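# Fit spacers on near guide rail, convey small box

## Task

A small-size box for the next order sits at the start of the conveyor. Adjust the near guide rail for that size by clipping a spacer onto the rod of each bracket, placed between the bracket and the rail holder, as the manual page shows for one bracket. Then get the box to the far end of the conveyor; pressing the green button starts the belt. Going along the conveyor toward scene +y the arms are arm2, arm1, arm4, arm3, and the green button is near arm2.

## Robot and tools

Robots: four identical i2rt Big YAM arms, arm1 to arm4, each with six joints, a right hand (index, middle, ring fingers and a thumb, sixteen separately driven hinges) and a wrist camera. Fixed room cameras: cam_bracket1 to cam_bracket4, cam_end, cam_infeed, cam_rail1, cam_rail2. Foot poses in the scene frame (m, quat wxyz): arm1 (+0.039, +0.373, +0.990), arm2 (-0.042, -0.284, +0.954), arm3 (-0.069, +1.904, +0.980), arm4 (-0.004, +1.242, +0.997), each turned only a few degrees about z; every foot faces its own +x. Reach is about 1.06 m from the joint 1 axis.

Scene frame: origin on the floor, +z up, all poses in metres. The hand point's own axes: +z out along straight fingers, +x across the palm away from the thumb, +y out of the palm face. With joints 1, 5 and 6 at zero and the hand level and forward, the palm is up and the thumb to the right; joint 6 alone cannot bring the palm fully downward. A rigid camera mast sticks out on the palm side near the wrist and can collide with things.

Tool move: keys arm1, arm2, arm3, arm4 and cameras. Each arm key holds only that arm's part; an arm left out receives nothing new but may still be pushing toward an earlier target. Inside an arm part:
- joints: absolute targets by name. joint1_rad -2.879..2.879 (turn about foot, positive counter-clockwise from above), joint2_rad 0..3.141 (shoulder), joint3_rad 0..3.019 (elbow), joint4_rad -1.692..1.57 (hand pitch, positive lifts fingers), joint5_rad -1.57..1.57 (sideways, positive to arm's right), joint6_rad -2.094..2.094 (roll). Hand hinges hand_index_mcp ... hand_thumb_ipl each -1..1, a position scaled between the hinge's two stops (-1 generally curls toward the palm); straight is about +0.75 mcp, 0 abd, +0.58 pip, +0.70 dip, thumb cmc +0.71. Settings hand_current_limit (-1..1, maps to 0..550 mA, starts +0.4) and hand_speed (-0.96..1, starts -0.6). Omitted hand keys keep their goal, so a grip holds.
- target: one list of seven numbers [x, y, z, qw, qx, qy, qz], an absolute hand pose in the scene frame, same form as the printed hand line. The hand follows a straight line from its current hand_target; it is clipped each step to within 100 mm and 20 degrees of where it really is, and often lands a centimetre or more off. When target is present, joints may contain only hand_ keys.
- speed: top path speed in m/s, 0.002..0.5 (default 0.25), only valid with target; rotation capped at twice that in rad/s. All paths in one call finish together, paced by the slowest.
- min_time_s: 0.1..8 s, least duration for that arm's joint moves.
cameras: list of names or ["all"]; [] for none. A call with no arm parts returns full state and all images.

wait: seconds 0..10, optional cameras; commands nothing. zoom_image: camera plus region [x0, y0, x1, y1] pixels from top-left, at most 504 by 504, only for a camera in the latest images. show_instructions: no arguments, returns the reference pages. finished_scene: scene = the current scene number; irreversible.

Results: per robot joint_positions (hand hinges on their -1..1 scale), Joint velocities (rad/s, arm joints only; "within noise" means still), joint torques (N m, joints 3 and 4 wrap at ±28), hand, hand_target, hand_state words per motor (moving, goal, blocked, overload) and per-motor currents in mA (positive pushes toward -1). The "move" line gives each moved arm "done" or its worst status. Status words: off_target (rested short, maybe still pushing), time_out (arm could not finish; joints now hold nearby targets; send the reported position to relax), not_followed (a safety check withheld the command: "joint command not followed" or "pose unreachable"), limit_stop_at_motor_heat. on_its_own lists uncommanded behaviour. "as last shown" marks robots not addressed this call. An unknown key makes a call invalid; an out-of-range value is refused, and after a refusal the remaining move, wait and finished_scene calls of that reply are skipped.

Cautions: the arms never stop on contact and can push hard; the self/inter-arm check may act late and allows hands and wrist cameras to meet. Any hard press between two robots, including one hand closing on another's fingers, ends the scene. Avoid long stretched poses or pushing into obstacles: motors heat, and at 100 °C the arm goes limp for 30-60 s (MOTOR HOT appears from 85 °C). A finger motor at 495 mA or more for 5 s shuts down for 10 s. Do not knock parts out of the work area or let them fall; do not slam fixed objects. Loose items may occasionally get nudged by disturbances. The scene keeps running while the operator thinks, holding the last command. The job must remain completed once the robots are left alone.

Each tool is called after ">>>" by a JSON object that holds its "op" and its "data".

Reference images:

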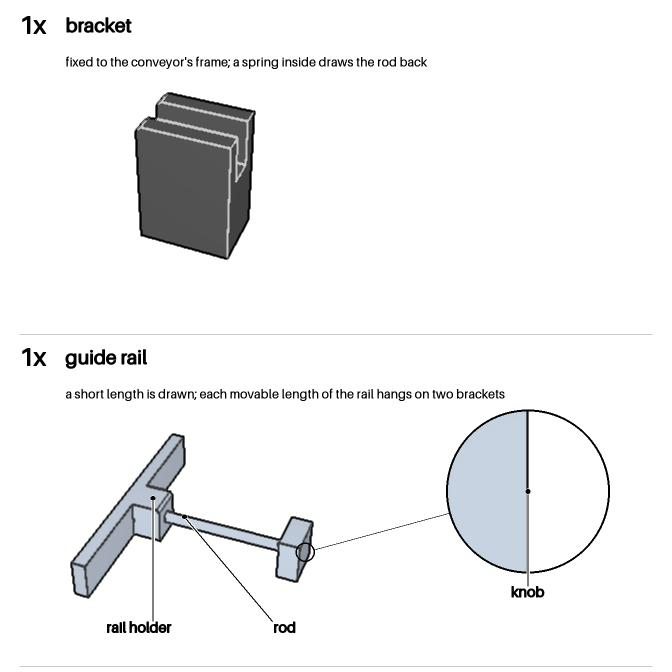

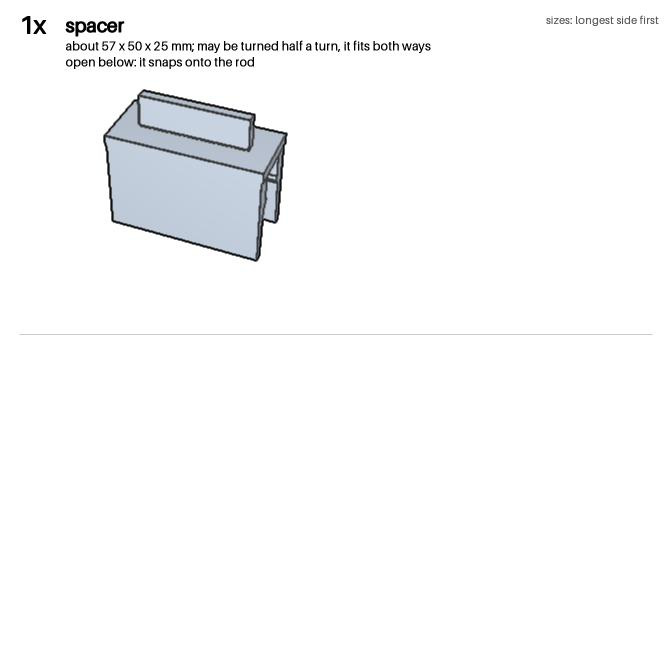

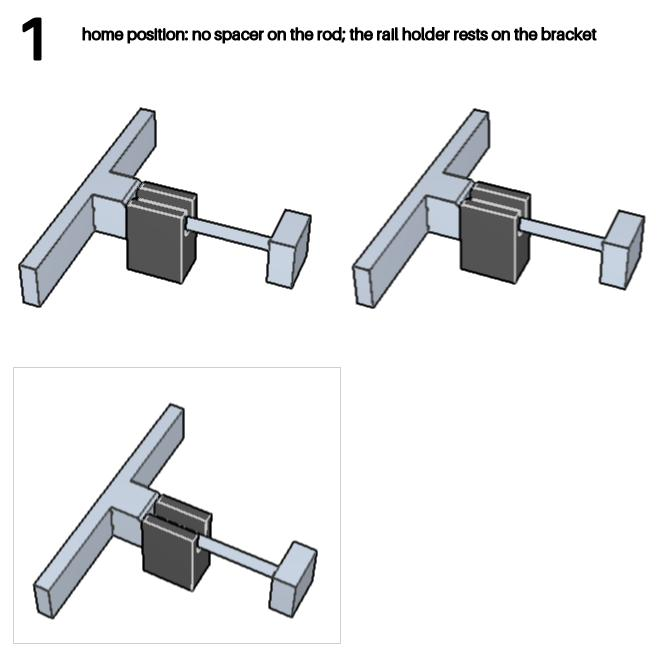

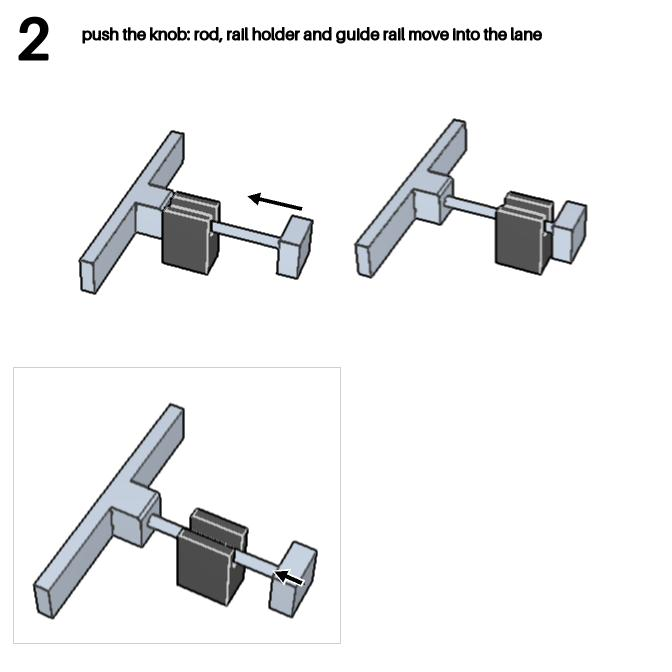

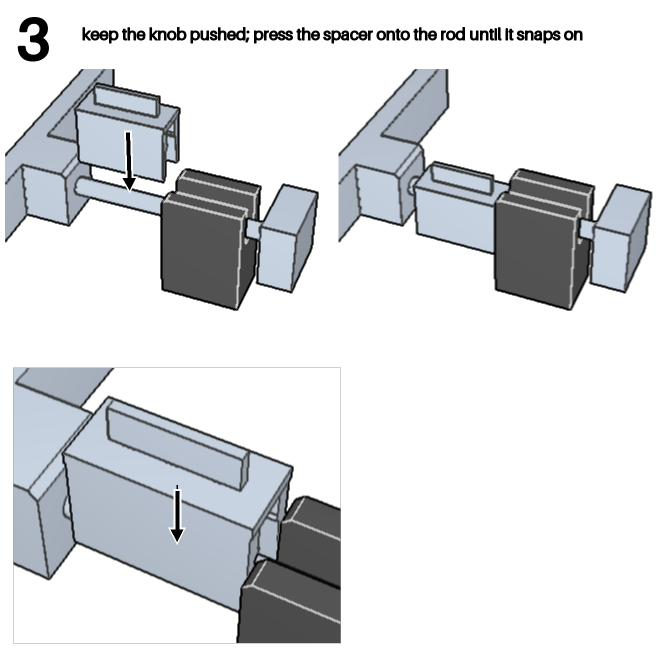

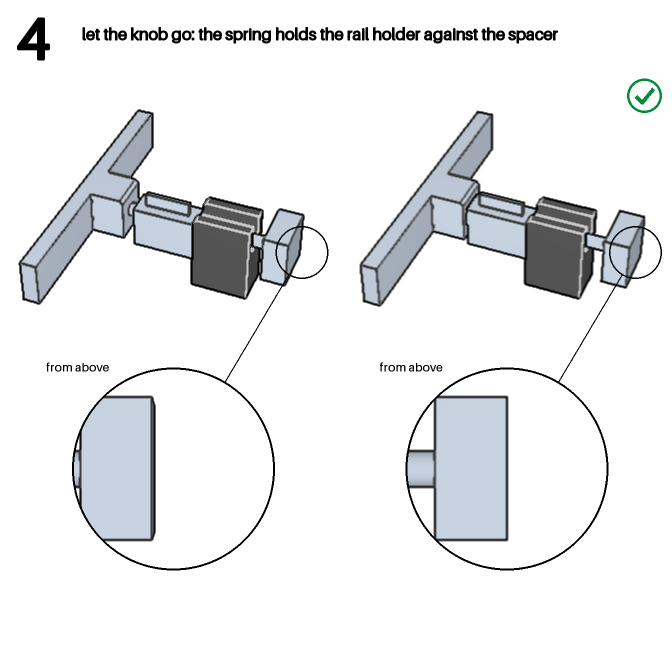

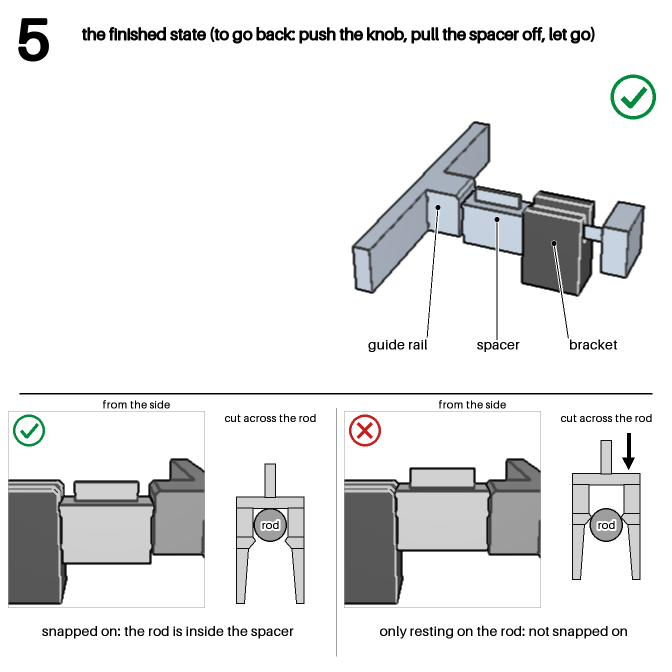

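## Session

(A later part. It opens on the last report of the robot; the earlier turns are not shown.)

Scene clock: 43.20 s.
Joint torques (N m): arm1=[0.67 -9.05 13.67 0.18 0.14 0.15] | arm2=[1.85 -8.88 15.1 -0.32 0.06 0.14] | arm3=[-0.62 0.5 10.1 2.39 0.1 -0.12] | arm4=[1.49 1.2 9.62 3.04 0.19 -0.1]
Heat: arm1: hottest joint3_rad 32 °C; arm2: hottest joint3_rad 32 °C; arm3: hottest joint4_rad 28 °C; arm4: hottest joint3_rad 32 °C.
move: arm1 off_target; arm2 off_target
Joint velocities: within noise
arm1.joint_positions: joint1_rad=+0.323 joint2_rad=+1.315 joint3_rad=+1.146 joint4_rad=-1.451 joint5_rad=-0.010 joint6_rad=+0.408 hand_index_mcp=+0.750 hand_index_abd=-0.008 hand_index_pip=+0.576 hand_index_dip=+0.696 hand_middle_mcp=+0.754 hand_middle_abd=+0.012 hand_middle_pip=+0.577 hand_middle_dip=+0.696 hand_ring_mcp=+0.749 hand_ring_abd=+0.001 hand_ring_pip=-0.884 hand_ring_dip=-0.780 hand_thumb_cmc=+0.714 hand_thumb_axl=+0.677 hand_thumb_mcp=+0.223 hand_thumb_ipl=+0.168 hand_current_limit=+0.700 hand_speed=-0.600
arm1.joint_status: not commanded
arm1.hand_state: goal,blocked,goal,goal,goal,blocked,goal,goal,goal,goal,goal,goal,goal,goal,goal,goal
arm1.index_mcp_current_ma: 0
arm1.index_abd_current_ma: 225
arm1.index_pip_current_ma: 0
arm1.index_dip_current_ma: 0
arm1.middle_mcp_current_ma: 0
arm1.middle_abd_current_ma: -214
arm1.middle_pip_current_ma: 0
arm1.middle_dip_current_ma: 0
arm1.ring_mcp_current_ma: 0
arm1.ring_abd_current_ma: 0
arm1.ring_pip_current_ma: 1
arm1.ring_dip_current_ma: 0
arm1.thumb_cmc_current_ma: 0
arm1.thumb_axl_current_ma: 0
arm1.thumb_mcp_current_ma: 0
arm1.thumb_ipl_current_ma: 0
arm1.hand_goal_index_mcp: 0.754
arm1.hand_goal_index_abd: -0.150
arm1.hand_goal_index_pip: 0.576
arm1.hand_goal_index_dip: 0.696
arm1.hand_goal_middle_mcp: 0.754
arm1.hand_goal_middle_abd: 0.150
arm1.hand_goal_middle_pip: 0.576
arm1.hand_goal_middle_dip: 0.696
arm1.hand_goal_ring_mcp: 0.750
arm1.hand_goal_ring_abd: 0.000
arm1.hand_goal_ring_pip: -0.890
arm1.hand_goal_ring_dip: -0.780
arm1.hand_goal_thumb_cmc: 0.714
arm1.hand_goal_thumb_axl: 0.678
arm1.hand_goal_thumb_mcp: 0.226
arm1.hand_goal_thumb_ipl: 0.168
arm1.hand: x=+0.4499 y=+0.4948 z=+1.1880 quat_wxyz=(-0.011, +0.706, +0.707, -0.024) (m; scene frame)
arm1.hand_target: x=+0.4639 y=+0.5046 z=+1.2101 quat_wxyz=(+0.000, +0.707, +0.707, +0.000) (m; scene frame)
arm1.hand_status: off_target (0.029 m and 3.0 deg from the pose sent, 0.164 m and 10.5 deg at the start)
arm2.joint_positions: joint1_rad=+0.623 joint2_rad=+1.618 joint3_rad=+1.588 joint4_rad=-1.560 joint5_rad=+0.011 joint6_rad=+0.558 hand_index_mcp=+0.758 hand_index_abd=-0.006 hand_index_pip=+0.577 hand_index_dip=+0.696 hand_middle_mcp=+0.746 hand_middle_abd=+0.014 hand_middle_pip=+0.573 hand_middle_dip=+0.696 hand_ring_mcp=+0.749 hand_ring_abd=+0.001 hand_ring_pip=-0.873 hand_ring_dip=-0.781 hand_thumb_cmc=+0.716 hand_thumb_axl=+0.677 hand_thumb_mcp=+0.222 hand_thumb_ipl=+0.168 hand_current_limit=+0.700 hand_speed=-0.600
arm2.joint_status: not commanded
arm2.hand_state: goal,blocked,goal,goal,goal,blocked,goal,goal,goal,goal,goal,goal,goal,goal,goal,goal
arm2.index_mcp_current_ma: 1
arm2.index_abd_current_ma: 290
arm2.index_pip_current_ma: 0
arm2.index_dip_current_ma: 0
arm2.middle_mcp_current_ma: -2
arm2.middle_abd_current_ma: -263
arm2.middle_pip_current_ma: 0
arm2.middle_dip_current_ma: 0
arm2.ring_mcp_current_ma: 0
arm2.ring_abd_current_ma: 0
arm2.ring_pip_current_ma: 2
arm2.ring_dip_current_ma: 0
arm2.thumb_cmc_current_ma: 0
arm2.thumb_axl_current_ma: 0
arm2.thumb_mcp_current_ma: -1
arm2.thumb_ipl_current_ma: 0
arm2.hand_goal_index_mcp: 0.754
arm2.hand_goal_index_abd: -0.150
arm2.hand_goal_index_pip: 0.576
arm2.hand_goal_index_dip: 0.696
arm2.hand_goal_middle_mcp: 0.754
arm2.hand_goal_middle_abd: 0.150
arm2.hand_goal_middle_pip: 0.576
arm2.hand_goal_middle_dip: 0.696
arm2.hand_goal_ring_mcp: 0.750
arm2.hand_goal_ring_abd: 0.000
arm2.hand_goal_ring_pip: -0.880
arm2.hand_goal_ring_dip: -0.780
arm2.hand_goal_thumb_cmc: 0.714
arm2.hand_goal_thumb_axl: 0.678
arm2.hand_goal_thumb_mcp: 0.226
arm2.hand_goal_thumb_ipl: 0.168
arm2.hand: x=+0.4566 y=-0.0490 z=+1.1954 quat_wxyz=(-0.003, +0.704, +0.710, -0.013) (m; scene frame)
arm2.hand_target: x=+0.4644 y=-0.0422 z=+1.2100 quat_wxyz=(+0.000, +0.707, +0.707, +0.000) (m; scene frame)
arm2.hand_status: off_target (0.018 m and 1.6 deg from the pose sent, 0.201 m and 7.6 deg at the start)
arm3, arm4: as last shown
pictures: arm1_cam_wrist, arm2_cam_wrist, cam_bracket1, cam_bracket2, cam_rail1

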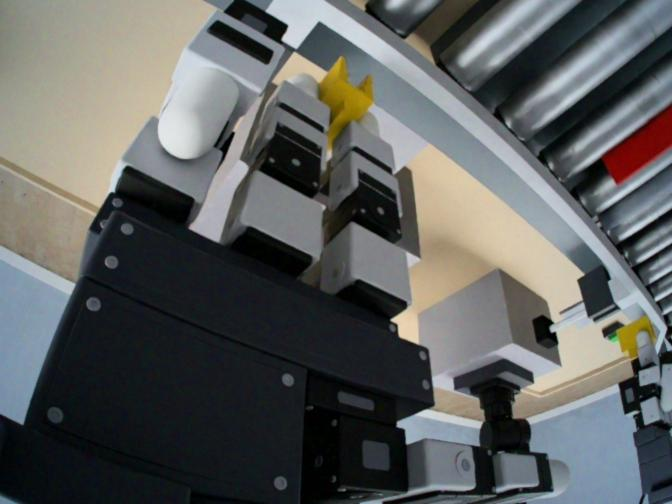

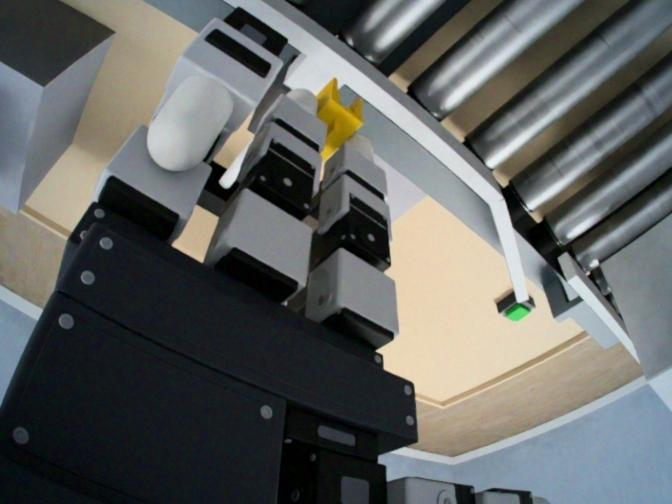

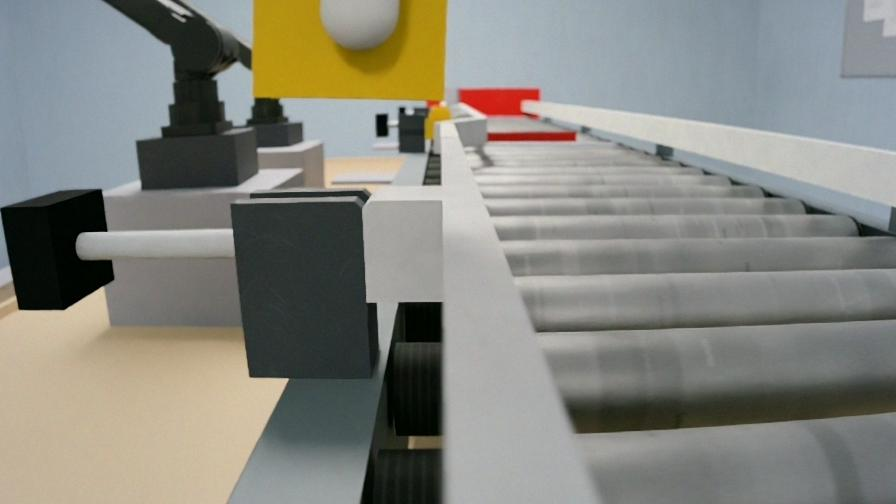

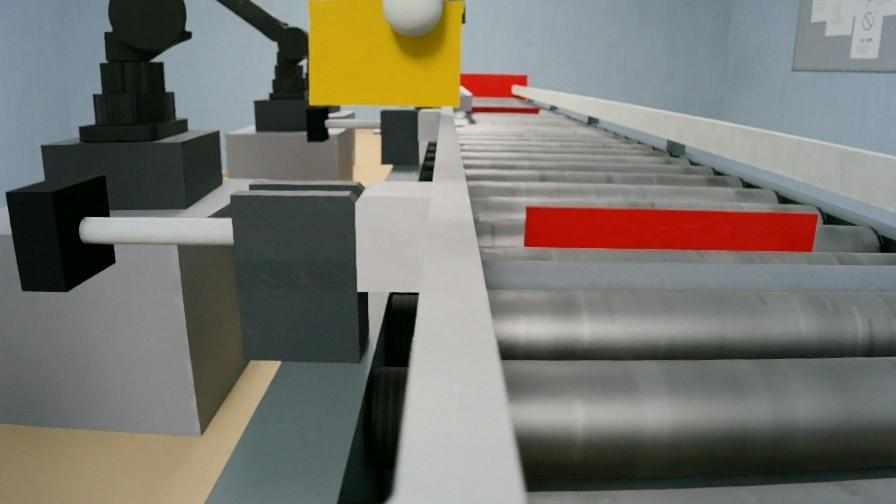

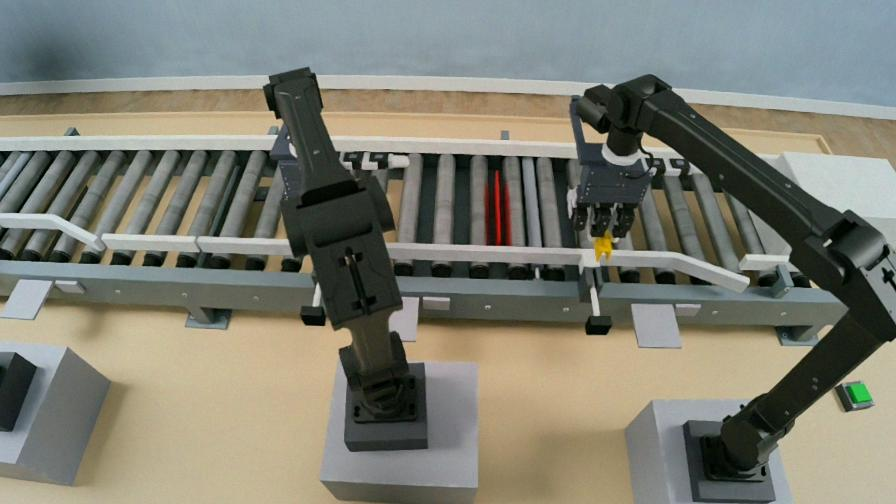

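>>> {"op": "move", "data": {"arm4": {"joints": {"joint1_rad": -1.45, "joint6_rad": 1.5, "joint5_rad": 0.0, "joint4_rad": -0.6}, "min_time_s": 2.5}, "cameras": ["cam_rail1", "cam_bracket1"]}}

Scene clock: 46.50 s.
Joint torques (N m): arm1=[0.73 -9.23 13.7 0.18 0.12 0.12] | arm2=[1.9 -8.47 15.08 -0.14 0 0.05] | arm3=[-0.62 0.5 10.1 2.4 0.11 -0.12] | arm4=[0.91 0.91 9.77 4.04 -0.07 0]
Heat: arm1: hottest joint3_rad 32 °C; arm2: hottest joint3_rad 33 °C; arm3: hottest joint3_rad 28 °C; arm4: hottest joint3_rad 33 °C.
move: arm4 done
Joint velocities: within noise
arm1, arm2, arm3: as last shown
arm1.joint_positions: joint1_rad=+0.323 joint2_rad=+1.315 joint3_rad=+1.146 joint4_rad=-1.451 joint5_rad=-0.010 joint6_rad=+0.409 hand_index_mcp=+0.750 hand_index_abd=-0.008 hand_index_pip=+0.576 hand_index_dip=+0.696 hand_middle_mcp=+0.754 hand_middle_abd=+0.012 hand_middle_pip=+0.577 hand_middle_dip=+0.696 hand_ring_mcp=+0.749 hand_ring_abd=+0.001 hand_ring_pip=-0.884 hand_ring_dip=-0.780 hand_thumb_cmc=+0.714 hand_thumb_axl=+0.677 hand_thumb_mcp=+0.223 hand_thumb_ipl=+0.168 hand_current_limit=+0.700 hand_speed=-0.600
arm1.hand: x=+0.4498 y=+0.4948 z=+1.1880 quat_wxyz=(-0.011, +0.707, +0.707, -0.024) (m; scene frame)
arm4.joint_positions: joint1_rad=-1.444 joint2_rad=+0.636 joint3_rad=+1.375 joint4_rad=-0.625 joint5_rad=+0.003 joint6_rad=+1.493 hand_index_mcp=+0.756 hand_index_abd=+0.002 hand_index_pip=+0.577 hand_index_dip=+0.696 hand_middle_mcp=+0.756 hand_middle_abd=+0.002 hand_middle_pip=+0.577 hand_middle_dip=+0.696 hand_ring_mcp=+0.756 hand_ring_abd=+0.002 hand_ring_pip=+0.577 hand_ring_dip=+0.696 hand_thumb_cmc=+0.715 hand_thumb_axl=+0.677 hand_thumb_mcp=+0.226 hand_thumb_ipl=+0.168 hand_current_limit=+0.400 hand_speed=-0.600
arm4.joint_status: all done
arm4.hand_state: goal,goal,goal,goal,goal,goal,goal,goal,goal,goal,goal,goal,goal,goal,goal,goal
arm4.index_mcp_current_ma: 3
arm4.index_abd_current_ma: 2
arm4.index_pip_current_ma: 1
arm4.index_dip_current_ma: 0
arm4.middle_mcp_current_ma: 3
arm4.middle_abd_current_ma: 2
arm4.middle_pip_current_ma: 1
arm4.middle_dip_current_ma: 0
arm4.ring_mcp_current_ma: 3
arm4.ring_abd_current_ma: 3
arm4.ring_pip_current_ma: 1
arm4.ring_dip_current_ma: 0
arm4.thumb_cmc_current_ma: 2
arm4.thumb_axl_current_ma: -1
arm4.thumb_mcp_current_ma: 0
arm4.thumb_ipl_current_ma: -1
arm4.hand_goal_index_mcp: 0.754
arm4.hand_goal_index_abd: 0.000
arm4.hand_goal_index_pip: 0.576
arm4.hand_goal_index_dip: 0.696
arm4.hand_goal_middle_mcp: 0.754
arm4.hand_goal_middle_abd: 0.000
arm4.hand_goal_middle_pip: 0.576
arm4.hand_goal_middle_dip: 0.696
arm4.hand_goal_ring_mcp: 0.754
arm4.hand_goal_ring_abd: 0.000
arm4.hand_goal_ring_pip: 0.576
arm4.hand_goal_ring_dip: 0.696
arm4.hand_goal_thumb_cmc: 0.714
arm4.hand_goal_thumb_axl: 0.678
arm4.hand_goal_thumb_mcp: 0.226
arm4.hand_goal_thumb_ipl: 0.168
arm4.hand: x=-0.0382 y=+0.9429 z=+1.6763 quat_wxyz=(+0.490, +0.529, -0.402, +0.564) (m; scene frame)
arm4.hand_target: x=-0.0410 y=+0.9498 z=+1.6950 quat_wxyz=(+0.500, +0.512, -0.394, +0.577) (m; scene frame)
arm4.hand_status: not commanded
pictures: cam_bracket1, cam_rail1

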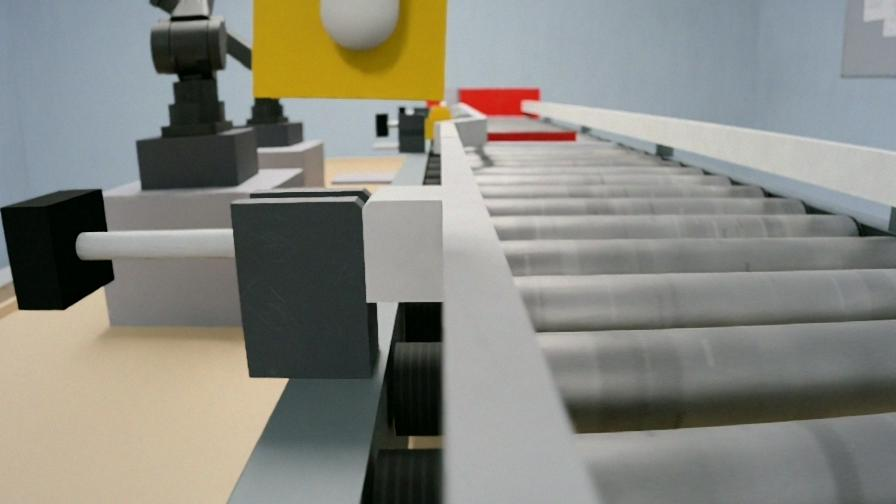

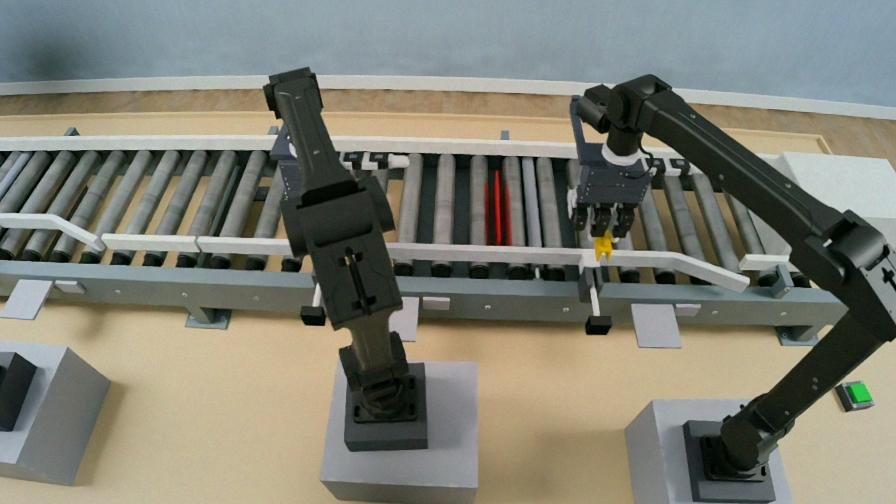

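>>> {"op": "move", "data": {"arm4": {"target": [0.09, 0.68, 1.12, 0.5, 0.5, -0.5, 0.5], "speed": 0.3}, "cameras": ["cam_rail1", "cam_bracket1"]}}

Scene clock: 49.70 s.
Joint torques (N m): arm1=[0.91 -9.35 13.56 0.14 0.14 0.12] | arm2=[2.02 -8.64 14.97 -0.62 0.04 0.16] | arm3=[-0.67 0.5 10.1 2.39 0.11 -0.12] | arm4=[2.37 -11.4 7.99 3.89 0.26 -0.02]
Heat: arm1: hottest joint3_rad 33 °C; arm2: hottest joint3_rad 33 °C; arm3: hottest joint3_rad 28 °C; arm4: hottest joint3_rad 33 °C.
move: arm4 off_target
Joint velocities: within noise
arm1, arm2, arm3: as last shown
arm4.joint_positions: joint1_rad=-1.229 joint2_rad=+1.818 joint3_rad=+0.682 joint4_rad=+1.066 joint5_rad=+0.433 joint6_rad=+1.552 hand_index_mcp=+0.755 hand_index_abd=+0.003 hand_index_pip=+0.577 hand_index_dip=+0.696 hand_middle_mcp=+0.755 hand_middle_abd=+0.003 hand_middle_pip=+0.577 hand_middle_dip=+0.696 hand_ring_mcp=+0.755 hand_ring_abd=+0.003 hand_ring_pip=+0.577 hand_ring_dip=+0.696 hand_thumb_cmc=+0.715 hand_thumb_axl=+0.677 hand_thumb_mcp=+0.226 hand_thumb_ipl=+0.168 hand_current_limit=+0.400 hand_speed=-0.600
arm4.joint_status: not commanded
arm4.hand_state: goal,goal,goal,goal,goal,goal,goal,goal,goal,goal,goal,goal,goal,goal,goal,goal
arm4.index_mcp_current_ma: 2
arm4.index_abd_current_ma: 5
arm4.index_pip_current_ma: 1
arm4.index_dip_current_ma: 0
arm4.middle_mcp_current_ma: 2
arm4.middle_abd_current_ma: 5
arm4.middle_pip_current_ma: 1
arm4.middle_dip_current_ma: 0
arm4.ring_mcp_current_ma: 2
arm4.ring_abd_current_ma: 6
arm4.ring_pip_current_ma: 1
arm4.ring_dip_current_ma: 0
arm4.thumb_cmc_current_ma: 2
arm4.thumb_axl_current_ma: -1
arm4.thumb_mcp_current_ma: 0
arm4.thumb_ipl_current_ma: -1
arm4.hand_goal_index_mcp: 0.754
arm4.hand_goal_index_abd: 0.000
arm4.hand_goal_index_pip: 0.576
arm4.hand_goal_index_dip: 0.696
arm4.hand_goal_middle_mcp: 0.754
arm4.hand_goal_middle_abd: 0.000
arm4.hand_goal_middle_pip: 0.576
arm4.hand_goal_middle_dip: 0.696
arm4.hand_goal_ring_mcp: 0.754
arm4.hand_goal_ring_abd: 0.000
arm4.hand_goal_ring_pip: 0.576
arm4.hand_goal_ring_dip: 0.696
arm4.hand_goal_thumb_cmc: 0.714
arm4.hand_goal_thumb_axl: 0.678
arm4.hand_goal_thumb_mcp: 0.226
arm4.hand_goal_thumb_ipl: 0.168
arm4.hand: x=+0.0785 y=+0.6925 z=+1.0980 quat_wxyz=(+0.494, +0.523, -0.509, +0.474) (m; scene frame)
arm4.hand_target: x=+0.0898 y=+0.6810 z=+1.1203 quat_wxyz=(+0.500, +0.500, -0.500, +0.500) (m; scene frame)
arm4.hand_status: off_target (0.028 m and 4.2 deg from the pose sent, 0.629 m and 13.9 deg at the start)
pictures: cam_bracket1, cam_rail1

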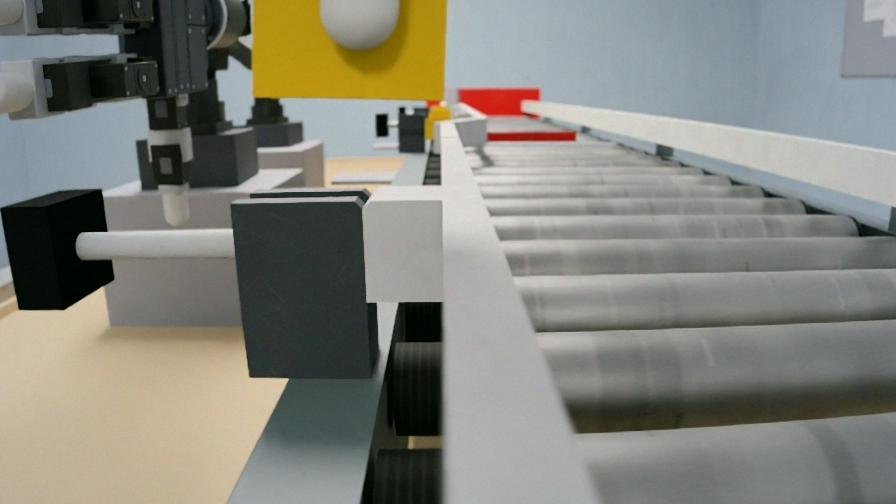

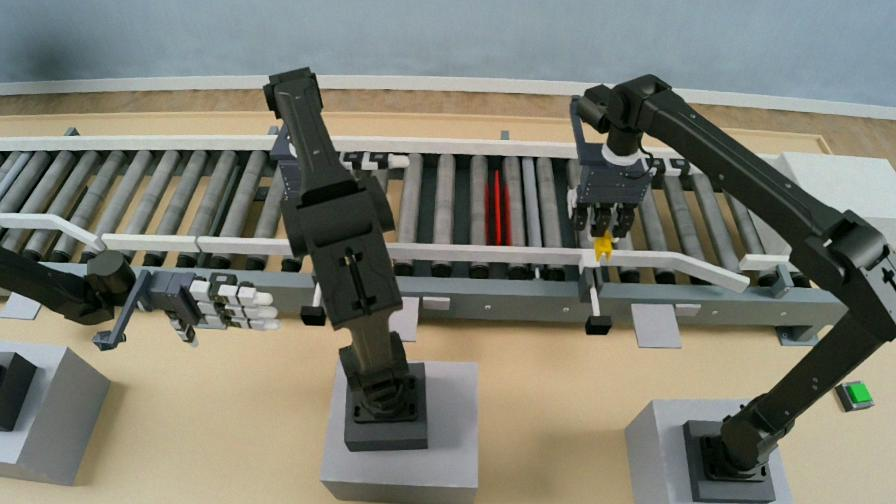

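>>> {"op": "zoom_image", "data": {"camera": "cam_rail1", "region": [160, 220, 340, 370]}}

Scaled by 2.800 from the camera's 896x504 image, which has a finer 1280x720 frame.

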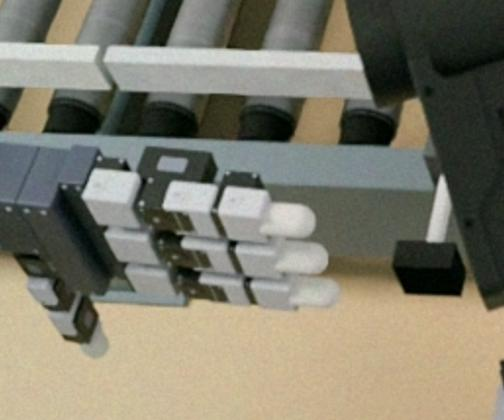

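>>> {"op": "move", "data": {"arm4": {"target": [0.075, 0.55, 1.0, 0.5, 0.5, -0.5, 0.5], "speed": 0.2}, "cameras": ["cam_rail1", "cam_bracket1"]}}

Scene clock: 51.87 s.
Joint torques (N m): arm1=[0.67 -9.17 13.68 0.12 0.14 0.14] | arm2=[2.02 -8.76 14.99 -0.47 0.07 0.11] | arm3=[-0.62 0.5 10.09 2.39 0.11 -0.12] | arm4=[0.97 -14.92 7.24 3.73 0 -0.02]
Heat: arm1: hottest joint3_rad 33 °C; arm2: hottest joint3_rad 34 °C; arm3: hottest joint3_rad 28 °C; arm4: hottest joint3_rad 33 °C.
move: arm4 off_target
Joint velocities: within noise
arm1, arm2, arm3: as last shown
arm4.joint_positions: joint1_rad=-1.339 joint2_rad=+2.274 joint3_rad=+1.076 joint4_rad=+1.147 joint5_rad=+0.309 joint6_rad=+1.552 hand_index_mcp=+0.755 hand_index_abd=+0.003 hand_index_pip=+0.577 hand_index_dip=+0.696 hand_middle_mcp=+0.755 hand_middle_abd=+0.003 hand_middle_pip=+0.577 hand_middle_dip=+0.696 hand_ring_mcp=+0.755 hand_ring_abd=+0.003 hand_ring_pip=+0.577 hand_ring_dip=+0.696 hand_thumb_cmc=+0.715 hand_thumb_axl=+0.677 hand_thumb_mcp=+0.226 hand_thumb_ipl=+0.168 hand_current_limit=+0.400 hand_speed=-0.600
arm4.joint_status: not commanded
arm4.hand_state: goal,goal,goal,goal,goal,goal,goal,goal,goal,goal,goal,goal,goal,goal,goal,goal
arm4.index_mcp_current_ma: 2
arm4.index_abd_current_ma: 5
arm4.index_pip_current_ma: 1
arm4.index_dip_current_ma: 0
arm4.middle_mcp_current_ma: 2
arm4.middle_abd_current_ma: 5
arm4.middle_pip_current_ma: 1
arm4.middle_dip_current_ma: 0
arm4.ring_mcp_current_ma: 2
arm4.ring_abd_current_ma: 6
arm4.ring_pip_current_ma: 1
arm4.ring_dip_current_ma: 0
arm4.thumb_cmc_current_ma: 2
arm4.thumb_axl_current_ma: -1
arm4.thumb_mcp_current_ma: 0
arm4.thumb_ipl_current_ma: -1
arm4.hand_goal_index_mcp: 0.754
arm4.hand_goal_index_abd: 0.000
arm4.hand_goal_index_pip: 0.576
arm4.hand_goal_index_dip: 0.696
arm4.hand_goal_middle_mcp: 0.754
arm4.hand_goal_middle_abd: 0.000
arm4.hand_goal_middle_pip: 0.576
arm4.hand_goal_middle_dip: 0.696
arm4.hand_goal_ring_mcp: 0.754
arm4.hand_goal_ring_abd: 0.000
arm4.hand_goal_ring_pip: 0.576
arm4.hand_goal_ring_dip: 0.696
arm4.hand_goal_thumb_cmc: 0.714
arm4.hand_goal_thumb_axl: 0.678
arm4.hand_goal_thumb_mcp: 0.226
arm4.hand_goal_thumb_ipl: 0.168
arm4.hand: x=+0.0762 y=+0.5633 z=+0.9864 quat_wxyz=(+0.492, +0.518, -0.505, +0.485) (m; scene frame)
arm4.hand_target: x=+0.0749 y=+0.5508 z=+1.0002 quat_wxyz=(+0.500, +0.500, -0.500, +0.500) (m; scene frame)
arm4.hand_status: off_target (0.019 m and 3.0 deg from the pose sent, 0.173 m and 4.2 deg at the start)
pictures: cam_bracket1, cam_rail1

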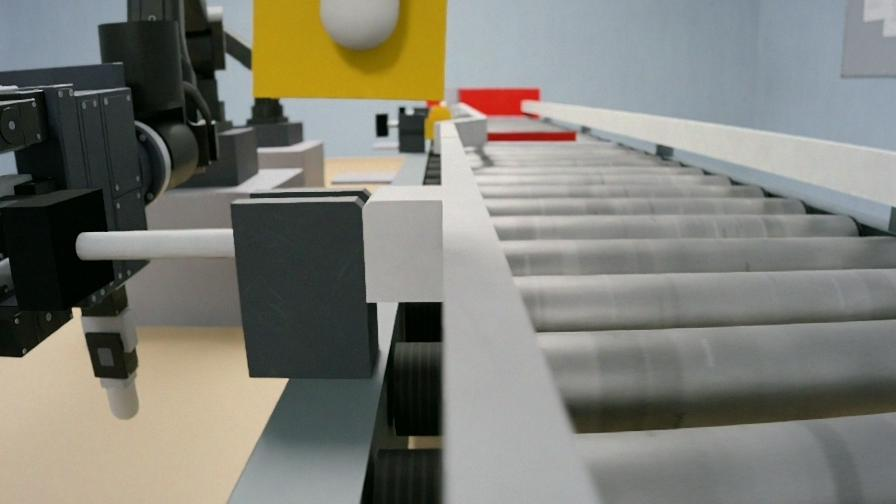

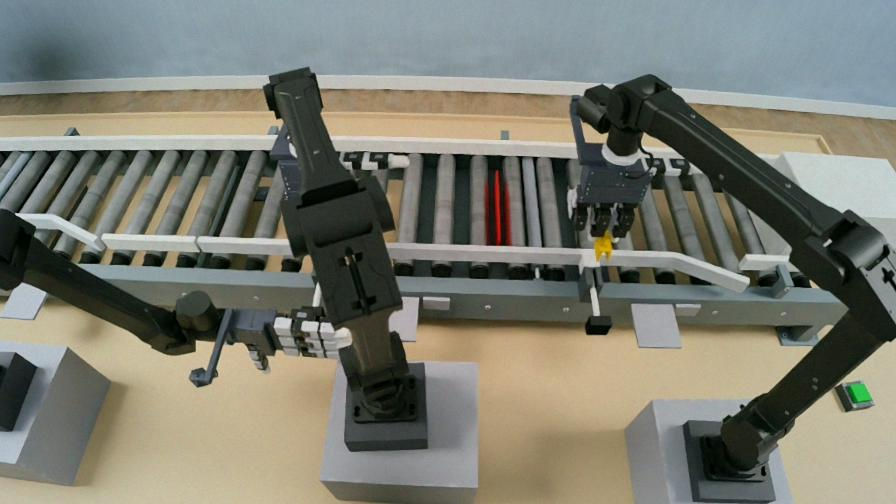

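>>> {"op": "zoom_image", "data": {"camera": "cam_bracket1", "region": [0, 50, 300, 430]}}

>>> {"op": "zoom_image", "data": {"camera": "cam_rail1", "region": [160, 220, 400, 400]}}

Scaled by 1.326 from the camera's 896x504 image, which has a finer 1280x720 frame.

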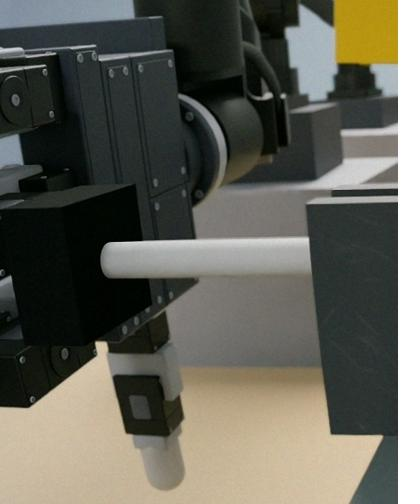

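Scaled by 2.100 from the camera's 896x504 image, which has a finer 1280x720 frame.

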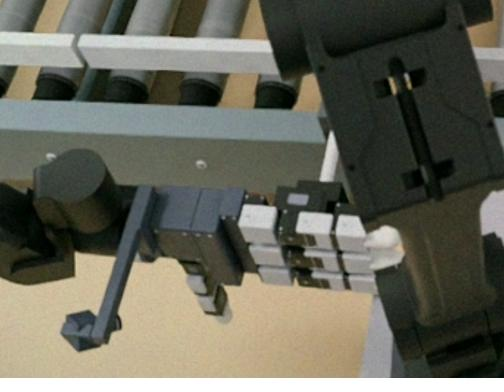

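>>> {"op": "move", "data": {"arm4": {"target": [0.068, 0.44, 0.992, 0.5, 0.5, -0.5, 0.5], "speed": 0.15}, "cameras": ["cam_rail1", "cam_bracket1"]}}

>>> {"op": "zoom_image", "data": {"camera": "cam_rail1", "region": [200, 220, 440, 400]}}

Scene clock: 53.57 s.
Joint torques (N m): arm1=[0.73 -9.23 13.71 0.16 0.14 0.11] | arm2=[2.2 -8.29 14.84 -0.39 0.06 0.15] | arm3=[-0.62 0.56 10.09 2.39 0.11 -0.13] | arm4=[1.03 -16.67 9.59 2.44 -0.02 -0.02]
Heat: arm1: hottest joint3_rad 34 °C; arm2: hottest joint3_rad 34 °C; arm3: hottest joint3_rad 28 °C; arm4: hottest joint3_rad 33 °C.
move: arm4 off_target
Joint velocities: within noise
arm1, arm2, arm3: as last shown
arm4.joint_positions: joint1_rad=-1.402 joint2_rad=+2.414 joint3_rad=+1.429 joint4_rad=+0.964 joint5_rad=+0.248 joint6_rad=+1.552 hand_index_mcp=+0.755 hand_index_abd=+0.003 hand_index_pip=+0.577 hand_index_dip=+0.696 hand_middle_mcp=+0.755 hand_middle_abd=+0.003 hand_middle_pip=+0.577 hand_middle_dip=+0.696 hand_ring_mcp=+0.755 hand_ring_abd=+0.003 hand_ring_pip=+0.577 hand_ring_dip=+0.696 hand_thumb_cmc=+0.715 hand_thumb_axl=+0.677 hand_thumb_mcp=+0.226 hand_thumb_ipl=+0.168 hand_current_limit=+0.400 hand_speed=-0.600
arm4.joint_status: not commanded
arm4.hand_state: goal,goal,goal,goal,goal,goal,goal,goal,goal,goal,goal,goal,goal,goal,goal,goal
arm4.index_mcp_current_ma: 2
arm4.index_abd_current_ma: 5
arm4.index_pip_current_ma: 1
arm4.index_dip_current_ma: 0
arm4.middle_mcp_current_ma: 2
arm4.middle_abd_current_ma: 5
arm4.middle_pip_current_ma: 1
arm4.middle_dip_current_ma: 0
arm4.ring_mcp_current_ma: 2
arm4.ring_abd_current_ma: 6
arm4.ring_pip_current_ma: 1
arm4.ring_dip_current_ma: 0
arm4.thumb_cmc_current_ma: 2
arm4.thumb_axl_current_ma: -1
arm4.thumb_mcp_current_ma: 0
arm4.thumb_ipl_current_ma: -1
arm4.hand_goal_index_mcp: 0.754
arm4.hand_goal_index_abd: 0.000
arm4.hand_goal_index_pip: 0.576
arm4.hand_goal_index_dip: 0.696
arm4.hand_goal_middle_mcp: 0.754
arm4.hand_goal_middle_abd: 0.000
arm4.hand_goal_middle_pip: 0.576
arm4.hand_goal_middle_dip: 0.696
arm4.hand_goal_ring_mcp: 0.754
arm4.hand_goal_ring_abd: 0.000
arm4.hand_goal_ring_pip: 0.576
arm4.hand_goal_ring_dip: 0.696
arm4.hand_goal_thumb_cmc: 0.714
arm4.hand_goal_thumb_axl: 0.678
arm4.hand_goal_thumb_mcp: 0.226
arm4.hand_goal_thumb_ipl: 0.168
arm4.hand: x=+0.0698 y=+0.4535 z=+0.9856 quat_wxyz=(+0.496, +0.509, -0.501, +0.493) (m; scene frame)
arm4.hand_target: x=+0.0678 y=+0.4409 z=+0.9922 quat_wxyz=(+0.500, +0.500, -0.500, +0.500) (m; scene frame)
arm4.hand_status: off_target (0.015 m and 1.3 deg from the pose sent, 0.124 m and 3.0 deg at the start)
pictures: cam_bracket1, cam_rail1

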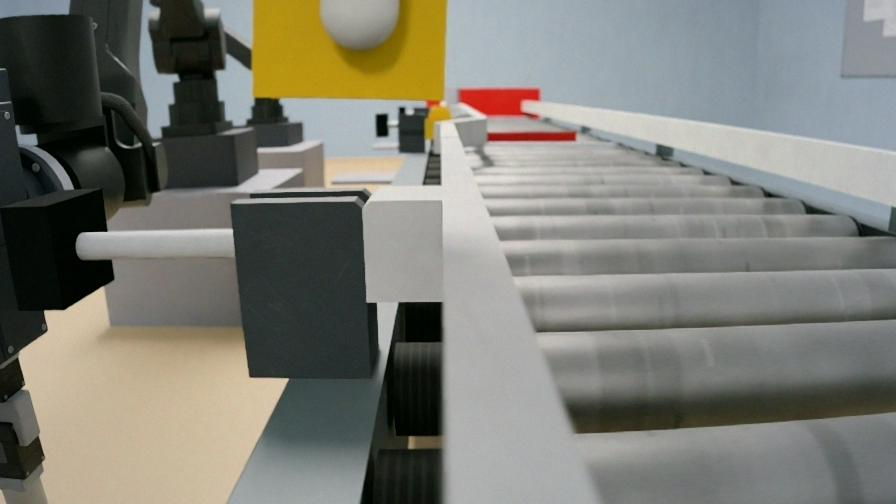

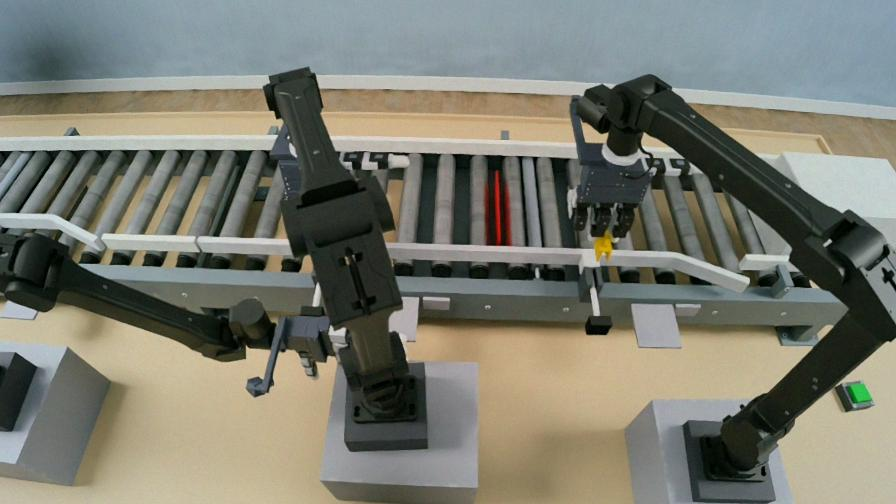

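Scaled by 2.100 from the camera's 896x504 image, which has a finer 1280x720 frame.

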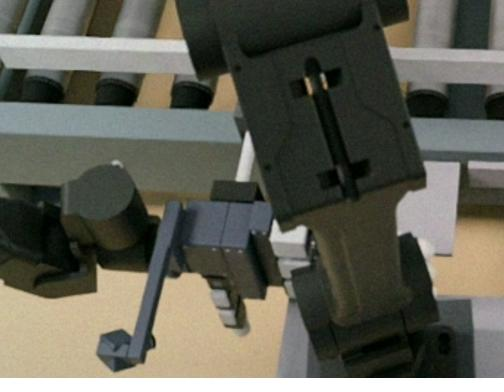

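>>> {"op": "move", "data": {"arm4": {"target": [0.115, 0.44, 0.992, 0.5, 0.5, -0.5, 0.5], "speed": 0.08}, "cameras": ["cam_bracket1", "cam_bracket2", "cam_rail1"]}}

Scene clock: 54.83 s.
Joint torques (N m): arm1=[0.5 -8.94 13.81 0.21 0.14 0.11] | arm2=[2.08 -9.58 15.13 -0.21 0.07 0.08] | arm3=[-0.67 0.5 10.1 2.39 0.11 -0.12] | arm4=[3.02 -16.73 10.02 2.4 0.13 -0.01]
Heat: arm1: hottest joint3_rad 34 °C; arm2: hottest joint3_rad 35 °C; arm3: hottest joint3_rad 28 °C; arm4: hottest joint3_rad 33 °C.
move: arm4 off_target
Joint velocities: within noise
arm1, arm2, arm3: as last shown
arm4.joint_positions: joint1_rad=-1.356 joint2_rad=+2.431 joint3_rad=+1.474 joint4_rad=+0.936 joint5_rad=+0.313 joint6_rad=+1.553 hand_index_mcp=+0.755 hand_index_abd=+0.003 hand_index_pip=+0.577 hand_index_dip=+0.696 hand_middle_mcp=+0.756 hand_middle_abd=+0.003 hand_middle_pip=+0.577 hand_middle_dip=+0.696 hand_ring_mcp=+0.756 hand_ring_abd=+0.003 hand_ring_pip=+0.577 hand_ring_dip=+0.696 hand_thumb_cmc=+0.715 hand_thumb_axl=+0.677 hand_thumb_mcp=+0.226 hand_thumb_ipl=+0.168 hand_current_limit=+0.400 hand_speed=-0.600
arm4.joint_status: not commanded
arm4.hand_state: goal,goal,goal,goal,goal,goal,goal,goal,goal,goal,goal,goal,goal,goal,goal,goal
arm4.index_mcp_current_ma: 3
arm4.index_abd_current_ma: 5
arm4.index_pip_current_ma: 1
arm4.index_dip_current_ma: 0
arm4.middle_mcp_current_ma: 3
arm4.middle_abd_current_ma: 5
arm4.middle_pip_current_ma: 1
arm4.middle_dip_current_ma: 0
arm4.ring_mcp_current_ma: 3
arm4.ring_abd_current_ma: 6
arm4.ring_pip_current_ma: 1
arm4.ring_dip_current_ma: 0
arm4.thumb_cmc_current_ma: 2
arm4.thumb_axl_current_ma: -1
arm4.thumb_mcp_current_ma: 0
arm4.thumb_ipl_current_ma: -1
arm4.hand_goal_index_mcp: 0.754
arm4.hand_goal_index_abd: 0.000
arm4.hand_goal_index_pip: 0.576
arm4.hand_goal_index_dip: 0.696
arm4.hand_goal_middle_mcp: 0.754
arm4.hand_goal_middle_abd: 0.000
arm4.hand_goal_middle_pip: 0.576
arm4.hand_goal_middle_dip: 0.696
arm4.hand_goal_ring_mcp: 0.754
arm4.hand_goal_ring_abd: 0.000
arm4.hand_goal_ring_pip: 0.576
arm4.hand_goal_ring_dip: 0.696
arm4.hand_goal_thumb_cmc: 0.714
arm4.hand_goal_thumb_axl: 0.678
arm4.hand_goal_thumb_mcp: 0.226
arm4.hand_goal_thumb_ipl: 0.168
arm4.hand: x=+0.0986 y=+0.4514 z=+0.9868 quat_wxyz=(+0.501, +0.504, -0.506, +0.489) (m; scene frame)
arm4.hand_target: x=+0.1150 y=+0.4413 z=+0.9922 quat_wxyz=(+0.500, +0.500, -0.500, +0.500) (m; scene frame)
arm4.hand_status: off_target (0.021 m and 1.5 deg from the pose sent, 0.048 m and 1.3 deg at the start)
pictures: cam_bracket1, cam_bracket2, cam_rail1

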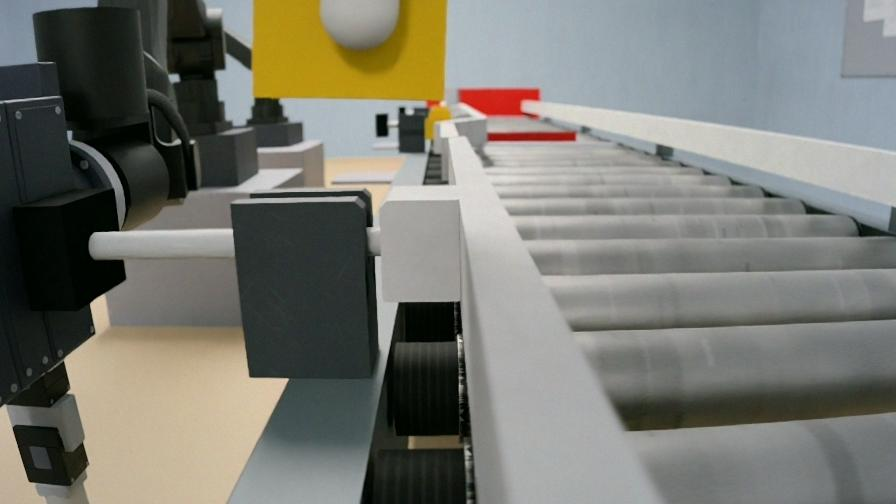

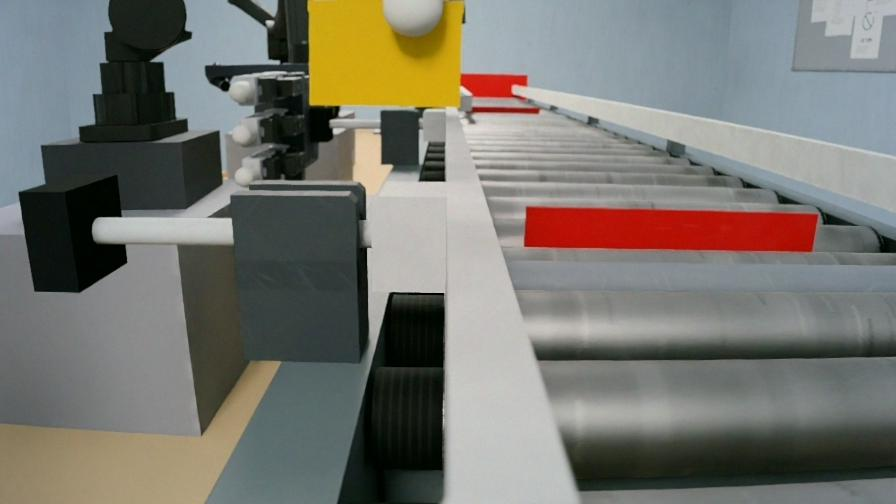

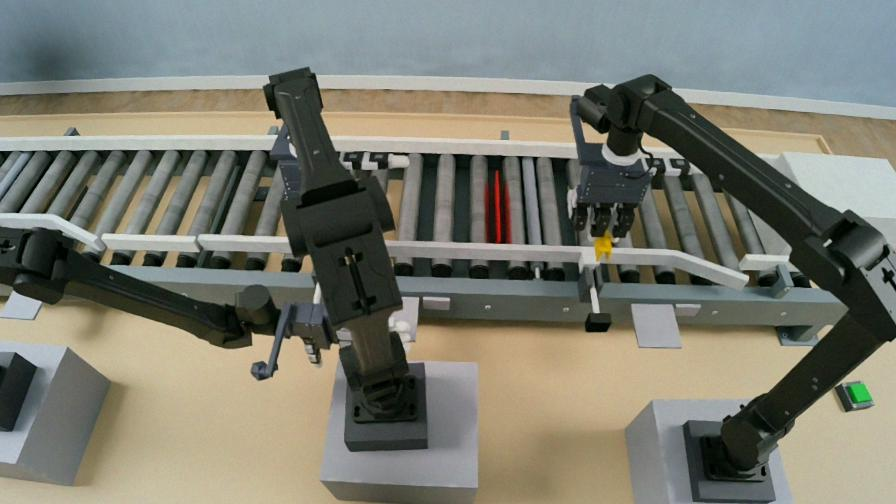

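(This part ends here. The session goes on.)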